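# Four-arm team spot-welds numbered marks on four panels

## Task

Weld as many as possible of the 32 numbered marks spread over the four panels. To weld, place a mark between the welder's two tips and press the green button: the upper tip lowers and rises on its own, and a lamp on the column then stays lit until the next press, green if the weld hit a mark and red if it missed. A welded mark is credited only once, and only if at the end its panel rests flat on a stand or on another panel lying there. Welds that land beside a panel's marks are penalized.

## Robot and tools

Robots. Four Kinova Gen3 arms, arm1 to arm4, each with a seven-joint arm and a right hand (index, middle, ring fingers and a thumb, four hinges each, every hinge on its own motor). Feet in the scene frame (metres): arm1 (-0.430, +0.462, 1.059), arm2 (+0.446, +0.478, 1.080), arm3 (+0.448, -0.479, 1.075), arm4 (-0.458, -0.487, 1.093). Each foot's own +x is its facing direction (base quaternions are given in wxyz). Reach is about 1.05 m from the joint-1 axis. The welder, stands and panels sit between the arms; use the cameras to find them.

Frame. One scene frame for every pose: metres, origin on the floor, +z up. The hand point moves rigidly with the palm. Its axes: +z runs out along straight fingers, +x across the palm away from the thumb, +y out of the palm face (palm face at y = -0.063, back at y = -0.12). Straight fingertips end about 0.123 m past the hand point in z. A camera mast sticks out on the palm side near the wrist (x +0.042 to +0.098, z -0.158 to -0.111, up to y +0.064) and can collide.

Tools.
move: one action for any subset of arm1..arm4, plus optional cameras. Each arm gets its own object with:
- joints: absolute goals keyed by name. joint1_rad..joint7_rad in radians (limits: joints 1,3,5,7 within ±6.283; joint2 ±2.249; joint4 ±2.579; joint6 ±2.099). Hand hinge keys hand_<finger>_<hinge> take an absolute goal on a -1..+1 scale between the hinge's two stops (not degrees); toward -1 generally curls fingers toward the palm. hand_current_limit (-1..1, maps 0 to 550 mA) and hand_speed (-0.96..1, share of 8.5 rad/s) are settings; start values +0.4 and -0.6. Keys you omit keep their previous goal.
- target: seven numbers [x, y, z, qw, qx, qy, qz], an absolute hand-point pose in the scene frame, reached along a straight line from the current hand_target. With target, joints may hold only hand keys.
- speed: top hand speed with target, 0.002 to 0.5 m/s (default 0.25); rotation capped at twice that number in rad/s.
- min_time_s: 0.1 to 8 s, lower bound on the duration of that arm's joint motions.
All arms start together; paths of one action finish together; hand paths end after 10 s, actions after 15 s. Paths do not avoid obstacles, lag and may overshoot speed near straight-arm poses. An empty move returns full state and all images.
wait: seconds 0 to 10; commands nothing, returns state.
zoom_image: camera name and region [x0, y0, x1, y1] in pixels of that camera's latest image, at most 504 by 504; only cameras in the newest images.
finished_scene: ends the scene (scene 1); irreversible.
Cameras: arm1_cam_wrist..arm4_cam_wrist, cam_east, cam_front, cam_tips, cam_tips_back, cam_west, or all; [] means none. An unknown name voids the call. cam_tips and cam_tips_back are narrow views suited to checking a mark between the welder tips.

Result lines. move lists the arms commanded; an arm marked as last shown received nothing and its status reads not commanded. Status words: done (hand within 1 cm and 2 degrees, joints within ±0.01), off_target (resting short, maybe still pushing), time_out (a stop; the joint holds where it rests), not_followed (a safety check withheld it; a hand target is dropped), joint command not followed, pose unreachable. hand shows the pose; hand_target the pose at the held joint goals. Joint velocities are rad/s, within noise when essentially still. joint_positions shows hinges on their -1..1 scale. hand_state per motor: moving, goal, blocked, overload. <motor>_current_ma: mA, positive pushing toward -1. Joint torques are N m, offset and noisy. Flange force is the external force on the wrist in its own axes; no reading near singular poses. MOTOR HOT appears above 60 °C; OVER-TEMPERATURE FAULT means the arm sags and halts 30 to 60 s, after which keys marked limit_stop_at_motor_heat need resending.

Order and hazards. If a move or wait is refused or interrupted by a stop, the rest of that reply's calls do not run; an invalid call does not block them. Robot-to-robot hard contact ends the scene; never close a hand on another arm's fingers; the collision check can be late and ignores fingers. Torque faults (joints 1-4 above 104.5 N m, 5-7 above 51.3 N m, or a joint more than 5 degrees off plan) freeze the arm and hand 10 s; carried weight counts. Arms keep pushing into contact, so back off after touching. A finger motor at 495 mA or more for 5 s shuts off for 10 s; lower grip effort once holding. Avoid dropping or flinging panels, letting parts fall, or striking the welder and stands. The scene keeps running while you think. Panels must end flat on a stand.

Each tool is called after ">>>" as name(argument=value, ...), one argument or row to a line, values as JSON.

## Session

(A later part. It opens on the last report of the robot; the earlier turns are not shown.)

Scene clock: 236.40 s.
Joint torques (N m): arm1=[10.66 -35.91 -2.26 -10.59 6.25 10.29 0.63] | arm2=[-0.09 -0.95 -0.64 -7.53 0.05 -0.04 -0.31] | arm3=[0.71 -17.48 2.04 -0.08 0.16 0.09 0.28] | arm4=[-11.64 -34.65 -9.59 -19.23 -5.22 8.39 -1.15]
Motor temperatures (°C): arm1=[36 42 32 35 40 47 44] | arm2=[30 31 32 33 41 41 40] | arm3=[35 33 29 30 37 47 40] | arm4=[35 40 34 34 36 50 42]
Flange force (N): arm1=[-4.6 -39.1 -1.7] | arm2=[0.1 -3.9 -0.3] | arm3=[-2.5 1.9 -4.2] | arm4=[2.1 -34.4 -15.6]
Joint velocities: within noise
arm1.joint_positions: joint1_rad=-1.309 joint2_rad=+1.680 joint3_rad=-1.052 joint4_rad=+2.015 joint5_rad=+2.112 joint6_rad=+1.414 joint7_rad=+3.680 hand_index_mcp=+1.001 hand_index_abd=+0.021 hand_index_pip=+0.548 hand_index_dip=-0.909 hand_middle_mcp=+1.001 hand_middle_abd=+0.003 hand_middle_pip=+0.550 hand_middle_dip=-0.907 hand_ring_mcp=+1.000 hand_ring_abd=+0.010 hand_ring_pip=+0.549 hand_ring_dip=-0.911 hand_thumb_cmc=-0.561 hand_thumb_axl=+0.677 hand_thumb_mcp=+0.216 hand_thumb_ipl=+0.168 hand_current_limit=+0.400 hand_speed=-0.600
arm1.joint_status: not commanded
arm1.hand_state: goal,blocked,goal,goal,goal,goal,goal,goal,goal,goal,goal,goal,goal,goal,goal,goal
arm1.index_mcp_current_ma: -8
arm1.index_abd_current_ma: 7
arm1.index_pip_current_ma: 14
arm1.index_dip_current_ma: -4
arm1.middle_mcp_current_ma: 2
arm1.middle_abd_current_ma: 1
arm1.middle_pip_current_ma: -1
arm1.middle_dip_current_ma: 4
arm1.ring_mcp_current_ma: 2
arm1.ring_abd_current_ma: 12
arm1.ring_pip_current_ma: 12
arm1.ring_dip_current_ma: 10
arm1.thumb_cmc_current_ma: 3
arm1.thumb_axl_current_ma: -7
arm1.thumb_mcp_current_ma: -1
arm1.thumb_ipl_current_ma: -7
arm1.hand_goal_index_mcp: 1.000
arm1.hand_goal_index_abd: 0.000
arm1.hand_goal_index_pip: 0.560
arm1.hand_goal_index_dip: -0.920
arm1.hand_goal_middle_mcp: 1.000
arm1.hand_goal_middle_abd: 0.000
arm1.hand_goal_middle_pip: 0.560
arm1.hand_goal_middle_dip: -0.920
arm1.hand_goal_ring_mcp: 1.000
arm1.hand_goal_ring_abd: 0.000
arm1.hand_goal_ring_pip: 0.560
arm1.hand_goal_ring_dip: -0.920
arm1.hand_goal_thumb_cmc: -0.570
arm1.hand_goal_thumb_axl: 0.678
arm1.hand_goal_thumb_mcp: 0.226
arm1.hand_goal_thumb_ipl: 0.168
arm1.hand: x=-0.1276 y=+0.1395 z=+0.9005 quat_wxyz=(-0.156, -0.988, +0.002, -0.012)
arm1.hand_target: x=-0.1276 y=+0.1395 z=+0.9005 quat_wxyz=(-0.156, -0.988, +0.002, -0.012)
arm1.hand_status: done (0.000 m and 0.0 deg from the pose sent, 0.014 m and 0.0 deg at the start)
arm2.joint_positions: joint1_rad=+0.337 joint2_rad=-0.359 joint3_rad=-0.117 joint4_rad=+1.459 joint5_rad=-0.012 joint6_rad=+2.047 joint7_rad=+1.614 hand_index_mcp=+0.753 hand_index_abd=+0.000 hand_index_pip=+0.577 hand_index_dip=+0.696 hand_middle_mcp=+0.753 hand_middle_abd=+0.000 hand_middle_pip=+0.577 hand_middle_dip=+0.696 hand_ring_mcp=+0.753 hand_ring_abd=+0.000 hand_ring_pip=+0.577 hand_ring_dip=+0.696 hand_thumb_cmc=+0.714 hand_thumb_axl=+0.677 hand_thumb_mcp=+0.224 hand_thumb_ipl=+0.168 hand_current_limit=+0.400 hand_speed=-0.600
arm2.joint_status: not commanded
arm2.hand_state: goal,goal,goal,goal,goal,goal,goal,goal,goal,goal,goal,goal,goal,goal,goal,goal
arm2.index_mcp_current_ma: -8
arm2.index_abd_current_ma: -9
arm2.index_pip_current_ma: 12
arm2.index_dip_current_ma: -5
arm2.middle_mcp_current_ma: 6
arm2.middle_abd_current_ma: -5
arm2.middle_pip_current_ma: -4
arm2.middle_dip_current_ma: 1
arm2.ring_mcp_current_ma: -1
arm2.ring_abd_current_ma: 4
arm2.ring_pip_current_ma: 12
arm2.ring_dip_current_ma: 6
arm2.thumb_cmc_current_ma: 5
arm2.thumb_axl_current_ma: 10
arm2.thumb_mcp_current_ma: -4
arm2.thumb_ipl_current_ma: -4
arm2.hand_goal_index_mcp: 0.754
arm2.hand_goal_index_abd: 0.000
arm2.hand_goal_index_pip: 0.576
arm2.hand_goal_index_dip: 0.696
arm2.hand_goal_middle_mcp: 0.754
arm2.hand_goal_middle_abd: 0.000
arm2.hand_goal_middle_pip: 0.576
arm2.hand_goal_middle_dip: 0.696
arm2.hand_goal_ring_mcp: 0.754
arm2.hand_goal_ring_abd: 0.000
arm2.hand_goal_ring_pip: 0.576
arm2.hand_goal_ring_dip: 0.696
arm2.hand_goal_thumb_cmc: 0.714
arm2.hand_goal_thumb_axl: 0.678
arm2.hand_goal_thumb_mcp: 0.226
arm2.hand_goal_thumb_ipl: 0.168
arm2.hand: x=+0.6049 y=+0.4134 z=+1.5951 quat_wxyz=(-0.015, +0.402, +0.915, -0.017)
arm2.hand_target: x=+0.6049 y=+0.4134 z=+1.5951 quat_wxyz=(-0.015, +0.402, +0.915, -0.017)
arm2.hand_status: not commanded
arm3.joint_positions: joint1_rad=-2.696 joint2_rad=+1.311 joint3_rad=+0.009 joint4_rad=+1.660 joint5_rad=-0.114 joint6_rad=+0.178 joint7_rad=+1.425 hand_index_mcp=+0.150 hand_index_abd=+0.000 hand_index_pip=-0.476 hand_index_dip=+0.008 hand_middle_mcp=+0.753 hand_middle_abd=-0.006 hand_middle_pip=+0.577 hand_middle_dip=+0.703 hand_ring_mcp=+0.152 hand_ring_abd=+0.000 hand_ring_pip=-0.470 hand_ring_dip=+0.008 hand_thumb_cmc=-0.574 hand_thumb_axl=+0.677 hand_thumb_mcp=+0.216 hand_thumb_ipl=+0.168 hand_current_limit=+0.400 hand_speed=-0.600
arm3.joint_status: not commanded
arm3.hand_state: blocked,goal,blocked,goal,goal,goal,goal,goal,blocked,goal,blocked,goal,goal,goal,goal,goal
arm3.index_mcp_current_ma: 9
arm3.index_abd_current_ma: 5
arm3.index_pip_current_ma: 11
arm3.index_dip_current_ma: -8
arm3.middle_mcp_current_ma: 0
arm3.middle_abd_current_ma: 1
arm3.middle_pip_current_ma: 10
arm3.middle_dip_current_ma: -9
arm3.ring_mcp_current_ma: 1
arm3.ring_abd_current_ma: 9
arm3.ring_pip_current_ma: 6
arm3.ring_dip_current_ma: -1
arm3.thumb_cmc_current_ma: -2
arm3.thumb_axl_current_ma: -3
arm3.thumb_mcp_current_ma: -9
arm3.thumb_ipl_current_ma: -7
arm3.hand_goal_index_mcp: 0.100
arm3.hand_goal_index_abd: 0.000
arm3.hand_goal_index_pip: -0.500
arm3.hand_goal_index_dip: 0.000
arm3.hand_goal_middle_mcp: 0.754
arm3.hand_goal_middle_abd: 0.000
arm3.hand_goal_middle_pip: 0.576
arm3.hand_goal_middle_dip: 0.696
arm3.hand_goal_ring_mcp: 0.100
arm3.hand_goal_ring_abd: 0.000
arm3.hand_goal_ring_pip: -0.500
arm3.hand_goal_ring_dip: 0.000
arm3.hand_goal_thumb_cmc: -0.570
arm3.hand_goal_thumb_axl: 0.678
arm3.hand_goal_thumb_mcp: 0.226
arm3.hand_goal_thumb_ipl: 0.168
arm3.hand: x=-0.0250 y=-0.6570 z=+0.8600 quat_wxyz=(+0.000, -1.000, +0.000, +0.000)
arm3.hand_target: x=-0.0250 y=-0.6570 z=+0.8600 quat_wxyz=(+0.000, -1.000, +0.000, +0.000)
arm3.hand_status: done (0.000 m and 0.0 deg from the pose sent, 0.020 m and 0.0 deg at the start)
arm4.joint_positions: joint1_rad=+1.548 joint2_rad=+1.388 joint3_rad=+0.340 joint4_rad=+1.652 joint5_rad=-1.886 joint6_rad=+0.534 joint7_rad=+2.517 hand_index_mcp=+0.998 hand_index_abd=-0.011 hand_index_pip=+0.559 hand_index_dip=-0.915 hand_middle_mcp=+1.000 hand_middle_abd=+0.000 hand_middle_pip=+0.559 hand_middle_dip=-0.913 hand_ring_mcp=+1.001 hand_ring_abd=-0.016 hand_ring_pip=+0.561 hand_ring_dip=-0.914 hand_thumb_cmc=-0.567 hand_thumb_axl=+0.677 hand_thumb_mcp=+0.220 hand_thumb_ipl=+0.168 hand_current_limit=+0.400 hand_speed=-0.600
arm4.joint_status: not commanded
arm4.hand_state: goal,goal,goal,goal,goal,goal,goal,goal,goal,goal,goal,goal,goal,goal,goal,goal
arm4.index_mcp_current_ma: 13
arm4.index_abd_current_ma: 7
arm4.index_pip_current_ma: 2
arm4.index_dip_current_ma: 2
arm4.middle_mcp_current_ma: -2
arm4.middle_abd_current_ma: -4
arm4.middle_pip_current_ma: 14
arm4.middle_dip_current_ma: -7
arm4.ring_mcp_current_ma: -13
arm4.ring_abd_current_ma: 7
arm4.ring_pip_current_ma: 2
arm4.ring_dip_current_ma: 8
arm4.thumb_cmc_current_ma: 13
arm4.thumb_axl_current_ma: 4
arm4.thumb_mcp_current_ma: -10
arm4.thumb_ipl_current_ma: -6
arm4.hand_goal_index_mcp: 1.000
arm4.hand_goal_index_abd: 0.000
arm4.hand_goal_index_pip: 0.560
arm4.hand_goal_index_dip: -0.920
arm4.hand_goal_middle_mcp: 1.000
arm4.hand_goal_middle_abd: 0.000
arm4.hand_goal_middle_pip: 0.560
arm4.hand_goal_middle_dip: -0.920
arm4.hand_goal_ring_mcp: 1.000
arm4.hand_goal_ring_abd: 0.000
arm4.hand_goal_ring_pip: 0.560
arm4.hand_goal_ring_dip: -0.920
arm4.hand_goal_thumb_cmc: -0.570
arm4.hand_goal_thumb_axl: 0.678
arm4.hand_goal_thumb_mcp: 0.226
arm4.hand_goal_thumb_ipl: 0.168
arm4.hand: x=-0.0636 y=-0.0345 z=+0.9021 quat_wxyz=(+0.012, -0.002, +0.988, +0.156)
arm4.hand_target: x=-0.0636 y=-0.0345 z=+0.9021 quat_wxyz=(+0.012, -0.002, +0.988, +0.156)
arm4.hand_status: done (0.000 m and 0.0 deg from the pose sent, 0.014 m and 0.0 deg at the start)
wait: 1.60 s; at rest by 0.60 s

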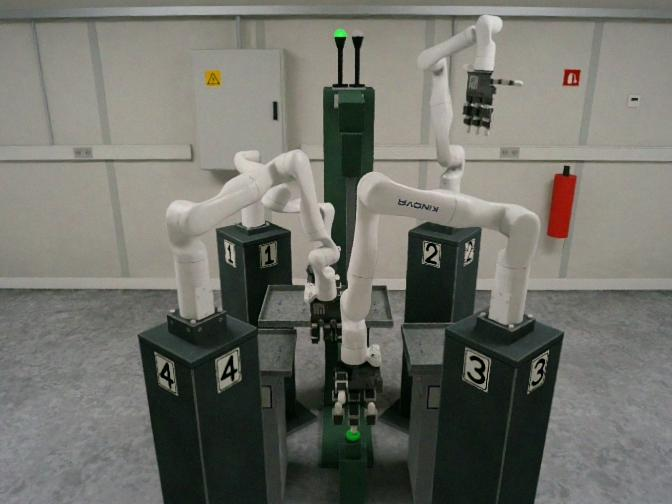

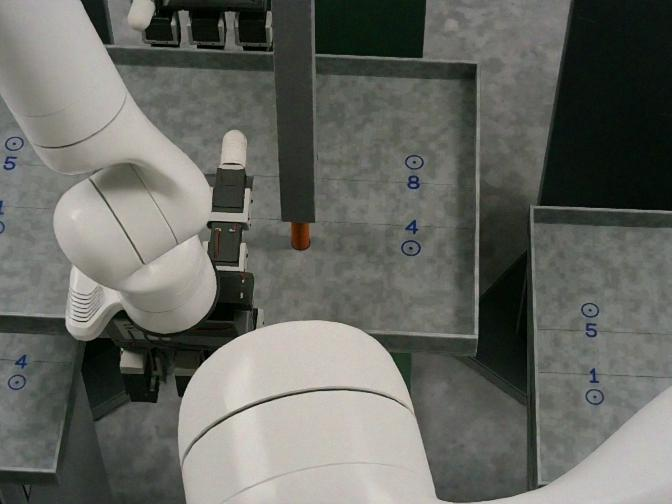

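>>> wait(
  seconds=0.3,
  cameras=["cam_tips"],
)

>>> zoom_image(
  camera="cam_tips",
  region=[240, 150, 360, 260],
)

Scene clock: 237.30 s.
Joint torques (N m): arm1=[10.88 -35.78 -1.71 -11.43 6.67 10.28 0.72] | arm2=[-0.01 -1.01 -0.56 -7.62 0.03 -0.04 -0.36] | arm3=[0.65 -17.56 2.04 -0.13 0.13 0.06 0.25] | arm4=[-12 -35.44 -9.94 -18.67 -5.05 8.72 -1.15]
Motor temperatures (°C): arm1=[36 42 32 35 40 47 44] | arm2=[30 31 32 33 41 41 40] | arm3=[35 33 29 30 37 47 40] | arm4=[35 40 34 34 36 50 42]
Flange force (N): arm1=[-5.5 -39.9 -5.3] | arm2=[0.1 -3.9 0.0] | arm3=[-2.5 1.7 -4.1] | arm4=[0.4 -34.7 -12.5]
Joint velocities: within noise
arm1.joint_positions: joint1_rad=-1.309 joint2_rad=+1.680 joint3_rad=-1.052 joint4_rad=+2.015 joint5_rad=+2.112 joint6_rad=+1.414 joint7_rad=+3.680 hand_index_mcp=+1.001 hand_index_abd=+0.021 hand_index_pip=+0.548 hand_index_dip=-0.909 hand_middle_mcp=+1.001 hand_middle_abd=+0.003 hand_middle_pip=+0.550 hand_middle_dip=-0.907 hand_ring_mcp=+1.001 hand_ring_abd=+0.010 hand_ring_pip=+0.549 hand_ring_dip=-0.911 hand_thumb_cmc=-0.561 hand_thumb_axl=+0.677 hand_thumb_mcp=+0.216 hand_thumb_ipl=+0.168 hand_current_limit=+0.400 hand_speed=-0.600
arm1.joint_status: not commanded
arm1.hand_state: goal,blocked,goal,goal,goal,goal,goal,goal,goal,goal,goal,goal,goal,goal,goal,goal
arm1.index_mcp_current_ma: -7
arm1.index_abd_current_ma: 9
arm1.index_pip_current_ma: 16
arm1.index_dip_current_ma: 5
arm1.middle_mcp_current_ma: 10
arm1.middle_abd_current_ma: -4
arm1.middle_pip_current_ma: 1
arm1.middle_dip_current_ma: 3
arm1.ring_mcp_current_ma: 5
arm1.ring_abd_current_ma: 8
arm1.ring_pip_current_ma: 7
arm1.ring_dip_current_ma: 14
arm1.thumb_cmc_current_ma: -1
arm1.thumb_axl_current_ma: 1
arm1.thumb_mcp_current_ma: -4
arm1.thumb_ipl_current_ma: 1
arm1.hand_goal_index_mcp: 1.000
arm1.hand_goal_index_abd: 0.000
arm1.hand_goal_index_pip: 0.560
arm1.hand_goal_index_dip: -0.920
arm1.hand_goal_middle_mcp: 1.000
arm1.hand_goal_middle_abd: 0.000
arm1.hand_goal_middle_pip: 0.560
arm1.hand_goal_middle_dip: -0.920
arm1.hand_goal_ring_mcp: 1.000
arm1.hand_goal_ring_abd: 0.000
arm1.hand_goal_ring_pip: 0.560
arm1.hand_goal_ring_dip: -0.920
arm1.hand_goal_thumb_cmc: -0.570
arm1.hand_goal_thumb_axl: 0.678
arm1.hand_goal_thumb_mcp: 0.226
arm1.hand_goal_thumb_ipl: 0.168
arm1.hand: x=-0.1276 y=+0.1395 z=+0.9005 quat_wxyz=(-0.156, -0.988, +0.002, -0.012)
arm1.hand_target: x=-0.1276 y=+0.1395 z=+0.9005 quat_wxyz=(-0.156, -0.988, +0.002, -0.012)
arm1.hand_status: done (0.000 m and 0.0 deg from the pose sent, 0.014 m and 0.0 deg at the start)
arm2.joint_positions: joint1_rad=+0.337 joint2_rad=-0.359 joint3_rad=-0.117 joint4_rad=+1.459 joint5_rad=-0.012 joint6_rad=+2.047 joint7_rad=+1.614 hand_index_mcp=+0.753 hand_index_abd=+0.000 hand_index_pip=+0.577 hand_index_dip=+0.696 hand_middle_mcp=+0.753 hand_middle_abd=+0.000 hand_middle_pip=+0.577 hand_middle_dip=+0.696 hand_ring_mcp=+0.753 hand_ring_abd=+0.000 hand_ring_pip=+0.577 hand_ring_dip=+0.696 hand_thumb_cmc=+0.714 hand_thumb_axl=+0.677 hand_thumb_mcp=+0.224 hand_thumb_ipl=+0.168 hand_current_limit=+0.400 hand_speed=-0.600
arm2.joint_status: not commanded
arm2.hand_state: goal,goal,goal,goal,goal,goal,goal,goal,goal,goal,goal,goal,goal,goal,goal,goal
arm2.index_mcp_current_ma: -9
arm2.index_abd_current_ma: -8
arm2.index_pip_current_ma: 9
arm2.index_dip_current_ma: 1
arm2.middle_mcp_current_ma: 8
arm2.middle_abd_current_ma: -4
arm2.middle_pip_current_ma: -7
arm2.middle_dip_current_ma: -4
arm2.ring_mcp_current_ma: 3
arm2.ring_abd_current_ma: 1
arm2.ring_pip_current_ma: 14
arm2.ring_dip_current_ma: 6
arm2.thumb_cmc_current_ma: 6
arm2.thumb_axl_current_ma: 10
arm2.thumb_mcp_current_ma: -5
arm2.thumb_ipl_current_ma: -7
arm2.hand_goal_index_mcp: 0.754
arm2.hand_goal_index_abd: 0.000
arm2.hand_goal_index_pip: 0.576
arm2.hand_goal_index_dip: 0.696
arm2.hand_goal_middle_mcp: 0.754
arm2.hand_goal_middle_abd: 0.000
arm2.hand_goal_middle_pip: 0.576
arm2.hand_goal_middle_dip: 0.696
arm2.hand_goal_ring_mcp: 0.754
arm2.hand_goal_ring_abd: 0.000
arm2.hand_goal_ring_pip: 0.576
arm2.hand_goal_ring_dip: 0.696
arm2.hand_goal_thumb_cmc: 0.714
arm2.hand_goal_thumb_axl: 0.678
arm2.hand_goal_thumb_mcp: 0.226
arm2.hand_goal_thumb_ipl: 0.168
arm2.hand: x=+0.6049 y=+0.4134 z=+1.5951 quat_wxyz=(-0.015, +0.402, +0.915, -0.017)
arm2.hand_target: x=+0.6049 y=+0.4134 z=+1.5951 quat_wxyz=(-0.015, +0.402, +0.915, -0.017)
arm2.hand_status: not commanded
arm3.joint_positions: joint1_rad=-2.696 joint2_rad=+1.311 joint3_rad=+0.009 joint4_rad=+1.660 joint5_rad=-0.114 joint6_rad=+0.178 joint7_rad=+1.425 hand_index_mcp=+0.150 hand_index_abd=+0.000 hand_index_pip=-0.476 hand_index_dip=+0.008 hand_middle_mcp=+0.753 hand_middle_abd=-0.006 hand_middle_pip=+0.577 hand_middle_dip=+0.703 hand_ring_mcp=+0.152 hand_ring_abd=+0.000 hand_ring_pip=-0.470 hand_ring_dip=+0.008 hand_thumb_cmc=-0.574 hand_thumb_axl=+0.677 hand_thumb_mcp=+0.216 hand_thumb_ipl=+0.168 hand_current_limit=+0.400 hand_speed=-0.600
arm3.joint_status: not commanded
arm3.hand_state: blocked,goal,blocked,goal,goal,goal,goal,goal,blocked,goal,blocked,goal,goal,goal,goal,goal
arm3.index_mcp_current_ma: 11
arm3.index_abd_current_ma: 8
arm3.index_pip_current_ma: 14
arm3.index_dip_current_ma: -10
arm3.middle_mcp_current_ma: 1
arm3.middle_abd_current_ma: -1
arm3.middle_pip_current_ma: 6
arm3.middle_dip_current_ma: -14
arm3.ring_mcp_current_ma: -1
arm3.ring_abd_current_ma: 6
arm3.ring_pip_current_ma: 6
arm3.ring_dip_current_ma: -2
arm3.thumb_cmc_current_ma: -10
arm3.thumb_axl_current_ma: -1
arm3.thumb_mcp_current_ma: -6
arm3.thumb_ipl_current_ma: 1
arm3.hand_goal_index_mcp: 0.100
arm3.hand_goal_index_abd: 0.000
arm3.hand_goal_index_pip: -0.500
arm3.hand_goal_index_dip: 0.000
arm3.hand_goal_middle_mcp: 0.754
arm3.hand_goal_middle_abd: 0.000
arm3.hand_goal_middle_pip: 0.576
arm3.hand_goal_middle_dip: 0.696
arm3.hand_goal_ring_mcp: 0.100
arm3.hand_goal_ring_abd: 0.000
arm3.hand_goal_ring_pip: -0.500
arm3.hand_goal_ring_dip: 0.000
arm3.hand_goal_thumb_cmc: -0.570
arm3.hand_goal_thumb_axl: 0.678
arm3.hand_goal_thumb_mcp: 0.226
arm3.hand_goal_thumb_ipl: 0.168
arm3.hand: x=-0.0250 y=-0.6570 z=+0.8600 quat_wxyz=(+0.000, -1.000, +0.000, +0.000)
arm3.hand_target: x=-0.0250 y=-0.6570 z=+0.8600 quat_wxyz=(+0.000, -1.000, +0.000, +0.000)
arm3.hand_status: done (0.000 m and 0.0 deg from the pose sent, 0.020 m and 0.0 deg at the start)
arm4.joint_positions: joint1_rad=+1.548 joint2_rad=+1.388 joint3_rad=+0.340 joint4_rad=+1.652 joint5_rad=-1.886 joint6_rad=+0.534 joint7_rad=+2.517 hand_index_mcp=+0.998 hand_index_abd=-0.011 hand_index_pip=+0.559 hand_index_dip=-0.915 hand_middle_mcp=+1.000 hand_middle_abd=+0.001 hand_middle_pip=+0.559 hand_middle_dip=-0.913 hand_ring_mcp=+1.001 hand_ring_abd=-0.016 hand_ring_pip=+0.561 hand_ring_dip=-0.914 hand_thumb_cmc=-0.567 hand_thumb_axl=+0.677 hand_thumb_mcp=+0.220 hand_thumb_ipl=+0.168 hand_current_limit=+0.400 hand_speed=-0.600
arm4.joint_status: not commanded
arm4.hand_state: goal,goal,goal,goal,goal,goal,goal,goal,goal,goal,goal,goal,goal,goal,goal,goal
arm4.index_mcp_current_ma: 7
arm4.index_abd_current_ma: 12
arm4.index_pip_current_ma: 2
arm4.index_dip_current_ma: -6
arm4.middle_mcp_current_ma: -7
arm4.middle_abd_current_ma: -13
arm4.middle_pip_current_ma: -5
arm4.middle_dip_current_ma: -3
arm4.ring_mcp_current_ma: -7
arm4.ring_abd_current_ma: 13
arm4.ring_pip_current_ma: 5
arm4.ring_dip_current_ma: 13
arm4.thumb_cmc_current_ma: 12
arm4.thumb_axl_current_ma: 11
arm4.thumb_mcp_current_ma: 7
arm4.thumb_ipl_current_ma: 1
arm4.hand_goal_index_mcp: 1.000
arm4.hand_goal_index_abd: 0.000
arm4.hand_goal_index_pip: 0.560
arm4.hand_goal_index_dip: -0.920
arm4.hand_goal_middle_mcp: 1.000
arm4.hand_goal_middle_abd: 0.000
arm4.hand_goal_middle_pip: 0.560
arm4.hand_goal_middle_dip: -0.920
arm4.hand_goal_ring_mcp: 1.000
arm4.hand_goal_ring_abd: 0.000
arm4.hand_goal_ring_pip: 0.560
arm4.hand_goal_ring_dip: -0.920
arm4.hand_goal_thumb_cmc: -0.570
arm4.hand_goal_thumb_axl: 0.678
arm4.hand_goal_thumb_mcp: 0.226
arm4.hand_goal_thumb_ipl: 0.168
arm4.hand: x=-0.0636 y=-0.0345 z=+0.9021 quat_wxyz=(+0.012, -0.002, +0.988, +0.156)
arm4.hand_target: x=-0.0636 y=-0.0345 z=+0.9021 quat_wxyz=(+0.012, -0.002, +0.988, +0.156)
arm4.hand_status: done (0.000 m and 0.0 deg from the pose sent, 0.014 m and 0.0 deg at the start)
wait: 0.30 s; at rest from the start

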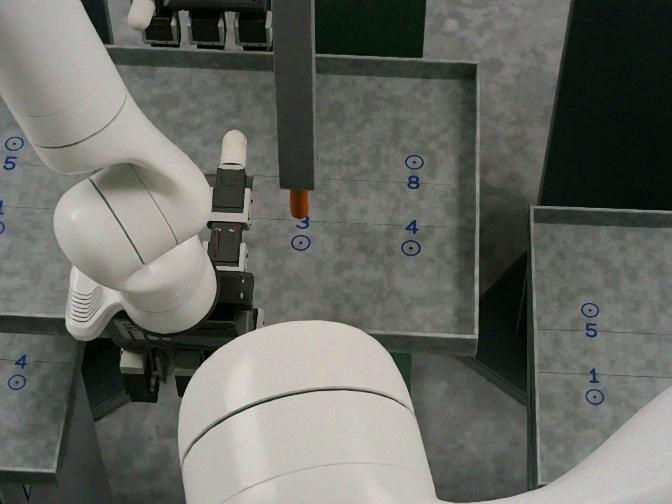

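Scaled by 4.200.

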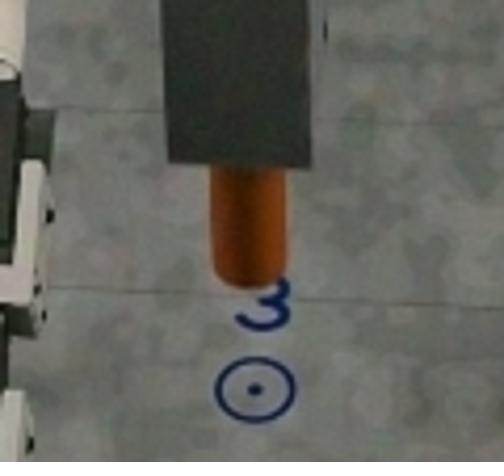

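>>> move(
  arm1={"target": [-0.1290, 0.0395, 0.9142, 0.1564, 0.98763, -0.00191, 0.01207], "speed": 0.08},
  arm4={"target": [-0.0650, -0.1345, 0.9158, 0.01207, -0.00191, 0.98763, 0.15639], "speed": 0.08},
  arm3={"target": [-0.0250, -0.6570, 0.880, 0, 1, 0, 0], "speed": 0.06},
  cameras=["cam_tips", "cam_front"],
)

>>> zoom_image(
  camera="cam_tips",
  region=[180, 80, 360, 260],
)

Scene clock: 239.57 s.
Joint torques (N m): arm1=[10.47 -38.82 -4.82 -15.05 9.9 7.66 0.98] | arm2=[-0.04 -1.05 -0.57 -7.69 0.08 -0.06 -0.25] | arm3=[0.63 -19.17 2.15 -0.38 0.12 0.09 0.21] | arm4=[-13.07 -33.86 -12.08 -14.92 -3.81 11.56 -1.29]
Motor temperatures (°C): arm1=[36 42 32 35 40 47 44] | arm2=[30 31 32 33 41 41 40] | arm3=[35 34 29 30 37 47 40] | arm4=[35 40 34 34 36 50 42]
Flange force (N): arm1=[-4.4 -40.8 -4.6] | arm2=[0.0 -3.5 0.2] | arm3=[-2.8 1.6 -0.3] | arm4=[0.4 -38.4 -10.1]
move: arm1 done; arm3 done; arm4 done
Joint velocities: within noise
arm1.joint_positions: joint1_rad=-1.150 joint2_rad=+1.588 joint3_rad=-1.040 joint4_rad=+1.875 joint5_rad=+2.045 joint6_rad=+1.254 joint7_rad=+3.970 hand_index_mcp=+1.001 hand_index_abd=+0.021 hand_index_pip=+0.548 hand_index_dip=-0.909 hand_middle_mcp=+1.001 hand_middle_abd=+0.004 hand_middle_pip=+0.550 hand_middle_dip=-0.907 hand_ring_mcp=+1.000 hand_ring_abd=+0.010 hand_ring_pip=+0.550 hand_ring_dip=-0.911 hand_thumb_cmc=-0.561 hand_thumb_axl=+0.677 hand_thumb_mcp=+0.216 hand_thumb_ipl=+0.168 hand_current_limit=+0.400 hand_speed=-0.600
arm1.joint_status: not commanded
arm1.hand_state: goal,blocked,goal,goal,goal,goal,goal,goal,goal,goal,goal,goal,goal,goal,goal,goal
arm1.index_mcp_current_ma: -12
arm1.index_abd_current_ma: 12
arm1.index_pip_current_ma: 13
arm1.index_dip_current_ma: 2
arm1.middle_mcp_current_ma: -2
arm1.middle_abd_current_ma: -2
arm1.middle_pip_current_ma: -4
arm1.middle_dip_current_ma: 8
arm1.ring_mcp_current_ma: 4
arm1.ring_abd_current_ma: 15
arm1.ring_pip_current_ma: 10
arm1.ring_dip_current_ma: 7
arm1.thumb_cmc_current_ma: -10
arm1.thumb_axl_current_ma: -5
arm1.thumb_mcp_current_ma: 8
arm1.thumb_ipl_current_ma: 4
arm1.hand_goal_index_mcp: 1.000
arm1.hand_goal_index_abd: 0.000
arm1.hand_goal_index_pip: 0.560
arm1.hand_goal_index_dip: -0.920
arm1.hand_goal_middle_mcp: 1.000
arm1.hand_goal_middle_abd: 0.000
arm1.hand_goal_middle_pip: 0.560
arm1.hand_goal_middle_dip: -0.920
arm1.hand_goal_ring_mcp: 1.000
arm1.hand_goal_ring_abd: 0.000
arm1.hand_goal_ring_pip: 0.560
arm1.hand_goal_ring_dip: -0.920
arm1.hand_goal_thumb_cmc: -0.570
arm1.hand_goal_thumb_axl: 0.678
arm1.hand_goal_thumb_mcp: 0.226
arm1.hand_goal_thumb_ipl: 0.168
arm1.hand: x=-0.1290 y=+0.0395 z=+0.9142 quat_wxyz=(-0.156, -0.988, +0.002, -0.012)
arm1.hand_target: x=-0.1290 y=+0.0395 z=+0.9142 quat_wxyz=(-0.156, -0.988, +0.002, -0.012)
arm1.hand_status: done (0.000 m and 0.0 deg from the pose sent, 0.101 m and 0.0 deg at the start)
arm2: as last shown
arm2.index_mcp_current_ma: -15
arm2.index_abd_current_ma: -1
arm2.index_pip_current_ma: 7
arm2.index_dip_current_ma: -3
arm2.middle_mcp_current_ma: 9
arm2.middle_abd_current_ma: -2
arm2.middle_pip_current_ma: 1
arm2.middle_dip_current_ma: 1
arm2.ring_mcp_current_ma: 2
arm2.ring_abd_current_ma: 6
arm2.ring_pip_current_ma: 12
arm2.ring_dip_current_ma: 4
arm2.thumb_cmc_current_ma: 5
arm2.thumb_axl_current_ma: 4
arm2.thumb_mcp_current_ma: -8
arm2.thumb_ipl_current_ma: -4
arm3.joint_positions: joint1_rad=-2.697 joint2_rad=+1.264 joint3_rad=+0.011 joint4_rad=+1.689 joint5_rad=-0.114 joint6_rad=+0.197 joint7_rad=+1.425 hand_index_mcp=+0.150 hand_index_abd=+0.000 hand_index_pip=-0.476 hand_index_dip=+0.008 hand_middle_mcp=+0.753 hand_middle_abd=-0.006 hand_middle_pip=+0.577 hand_middle_dip=+0.703 hand_ring_mcp=+0.152 hand_ring_abd=+0.000 hand_ring_pip=-0.470 hand_ring_dip=+0.008 hand_thumb_cmc=-0.574 hand_thumb_axl=+0.677 hand_thumb_mcp=+0.216 hand_thumb_ipl=+0.168 hand_current_limit=+0.400 hand_speed=-0.600
arm3.joint_status: not commanded
arm3.hand_state: blocked,goal,blocked,goal,goal,goal,goal,goal,blocked,goal,blocked,goal,goal,goal,goal,goal
arm3.index_mcp_current_ma: 8
arm3.index_abd_current_ma: 8
arm3.index_pip_current_ma: 4
arm3.index_dip_current_ma: -10
arm3.middle_mcp_current_ma: 7
arm3.middle_abd_current_ma: 3
arm3.middle_pip_current_ma: 12
arm3.middle_dip_current_ma: -11
arm3.ring_mcp_current_ma: 8
arm3.ring_abd_current_ma: 10
arm3.ring_pip_current_ma: 14
arm3.ring_dip_current_ma: 1
arm3.thumb_cmc_current_ma: 1
arm3.thumb_axl_current_ma: 2
arm3.thumb_mcp_current_ma: -7
arm3.thumb_ipl_current_ma: -12
arm3.hand_goal_index_mcp: 0.100
arm3.hand_goal_index_abd: 0.000
arm3.hand_goal_index_pip: -0.500
arm3.hand_goal_index_dip: 0.000
arm3.hand_goal_middle_mcp: 0.754
arm3.hand_goal_middle_abd: 0.000
arm3.hand_goal_middle_pip: 0.576
arm3.hand_goal_middle_dip: 0.696
arm3.hand_goal_ring_mcp: 0.100
arm3.hand_goal_ring_abd: 0.000
arm3.hand_goal_ring_pip: -0.500
arm3.hand_goal_ring_dip: 0.000
arm3.hand_goal_thumb_cmc: -0.570
arm3.hand_goal_thumb_axl: 0.678
arm3.hand_goal_thumb_mcp: 0.226
arm3.hand_goal_thumb_ipl: 0.168
arm3.hand: x=-0.0250 y=-0.6570 z=+0.8800 quat_wxyz=(+0.000, -1.000, +0.000, +0.000)
arm3.hand_target: x=-0.0250 y=-0.6570 z=+0.8800 quat_wxyz=(+0.000, -1.000, +0.000, +0.000)
arm3.hand_status: done (0.000 m and 0.0 deg from the pose sent, 0.020 m and 0.0 deg at the start)
arm4.joint_positions: joint1_rad=+1.657 joint2_rad=+1.377 joint3_rad=+0.419 joint4_rad=+1.855 joint5_rad=-2.028 joint6_rad=+0.697 joint7_rad=+2.838 hand_index_mcp=+0.998 hand_index_abd=-0.010 hand_index_pip=+0.561 hand_index_dip=-0.915 hand_middle_mcp=+1.000 hand_middle_abd=+0.002 hand_middle_pip=+0.559 hand_middle_dip=-0.913 hand_ring_mcp=+1.002 hand_ring_abd=-0.016 hand_ring_pip=+0.560 hand_ring_dip=-0.914 hand_thumb_cmc=-0.567 hand_thumb_axl=+0.677 hand_thumb_mcp=+0.220 hand_thumb_ipl=+0.168 hand_current_limit=+0.400 hand_speed=-0.600
arm4.joint_status: not commanded
arm4.hand_state: goal,goal,goal,goal,goal,goal,goal,goal,goal,goal,goal,goal,goal,goal,goal,goal
arm4.index_mcp_current_ma: 11
arm4.index_abd_current_ma: -6
arm4.index_pip_current_ma: -2
arm4.index_dip_current_ma: 11
arm4.middle_mcp_current_ma: -1
arm4.middle_abd_current_ma: -8
arm4.middle_pip_current_ma: -8
arm4.middle_dip_current_ma: -13
arm4.ring_mcp_current_ma: 4
arm4.ring_abd_current_ma: 4
arm4.ring_pip_current_ma: -3
arm4.ring_dip_current_ma: 8
arm4.thumb_cmc_current_ma: 12
arm4.thumb_axl_current_ma: -8
arm4.thumb_mcp_current_ma: -2
arm4.thumb_ipl_current_ma: -8
arm4.hand_goal_index_mcp: 1.000
arm4.hand_goal_index_abd: 0.000
arm4.hand_goal_index_pip: 0.560
arm4.hand_goal_index_dip: -0.920
arm4.hand_goal_middle_mcp: 1.000
arm4.hand_goal_middle_abd: 0.000
arm4.hand_goal_middle_pip: 0.560
arm4.hand_goal_middle_dip: -0.920
arm4.hand_goal_ring_mcp: 1.000
arm4.hand_goal_ring_abd: 0.000
arm4.hand_goal_ring_pip: 0.560
arm4.hand_goal_ring_dip: -0.920
arm4.hand_goal_thumb_cmc: -0.570
arm4.hand_goal_thumb_axl: 0.678
arm4.hand_goal_thumb_mcp: 0.226
arm4.hand_goal_thumb_ipl: 0.168
arm4.hand: x=-0.0650 y=-0.1345 z=+0.9158 quat_wxyz=(+0.012, -0.002, +0.988, +0.156)
arm4.hand_target: x=-0.0650 y=-0.1345 z=+0.9158 quat_wxyz=(+0.012, -0.002, +0.988, +0.156)
arm4.hand_status: done (0.000 m and 0.0 deg from the pose sent, 0.101 m and 0.0 deg at the start)
pictures: cam_front, cam_tips

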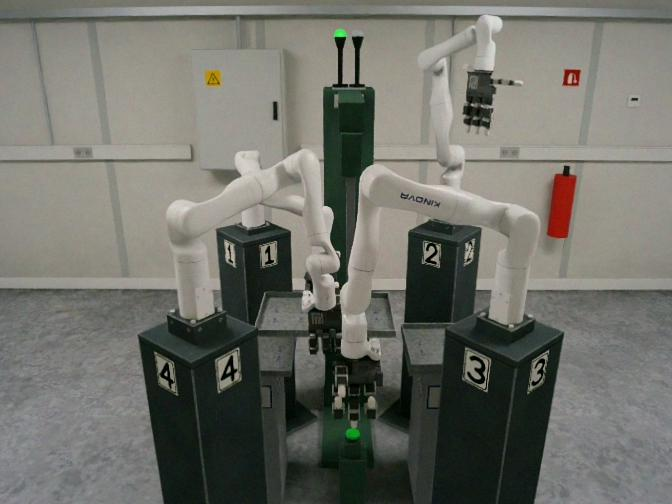

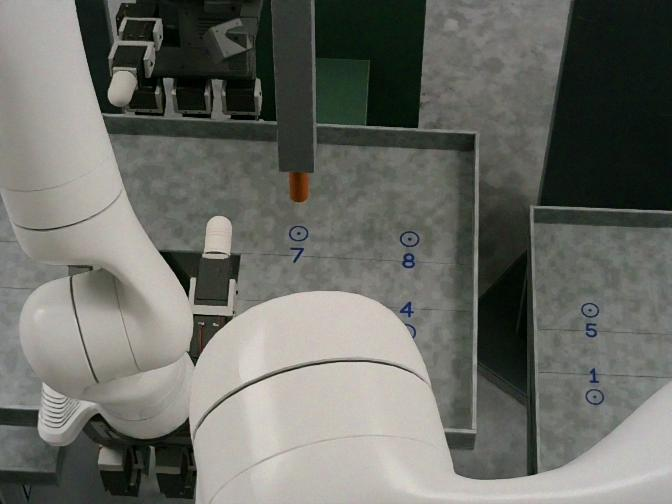

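Scaled by 2.800.

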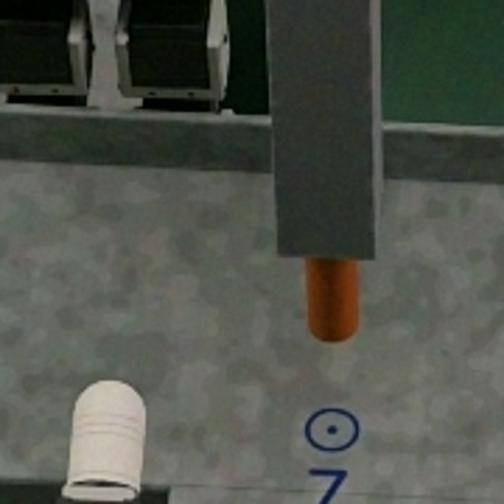

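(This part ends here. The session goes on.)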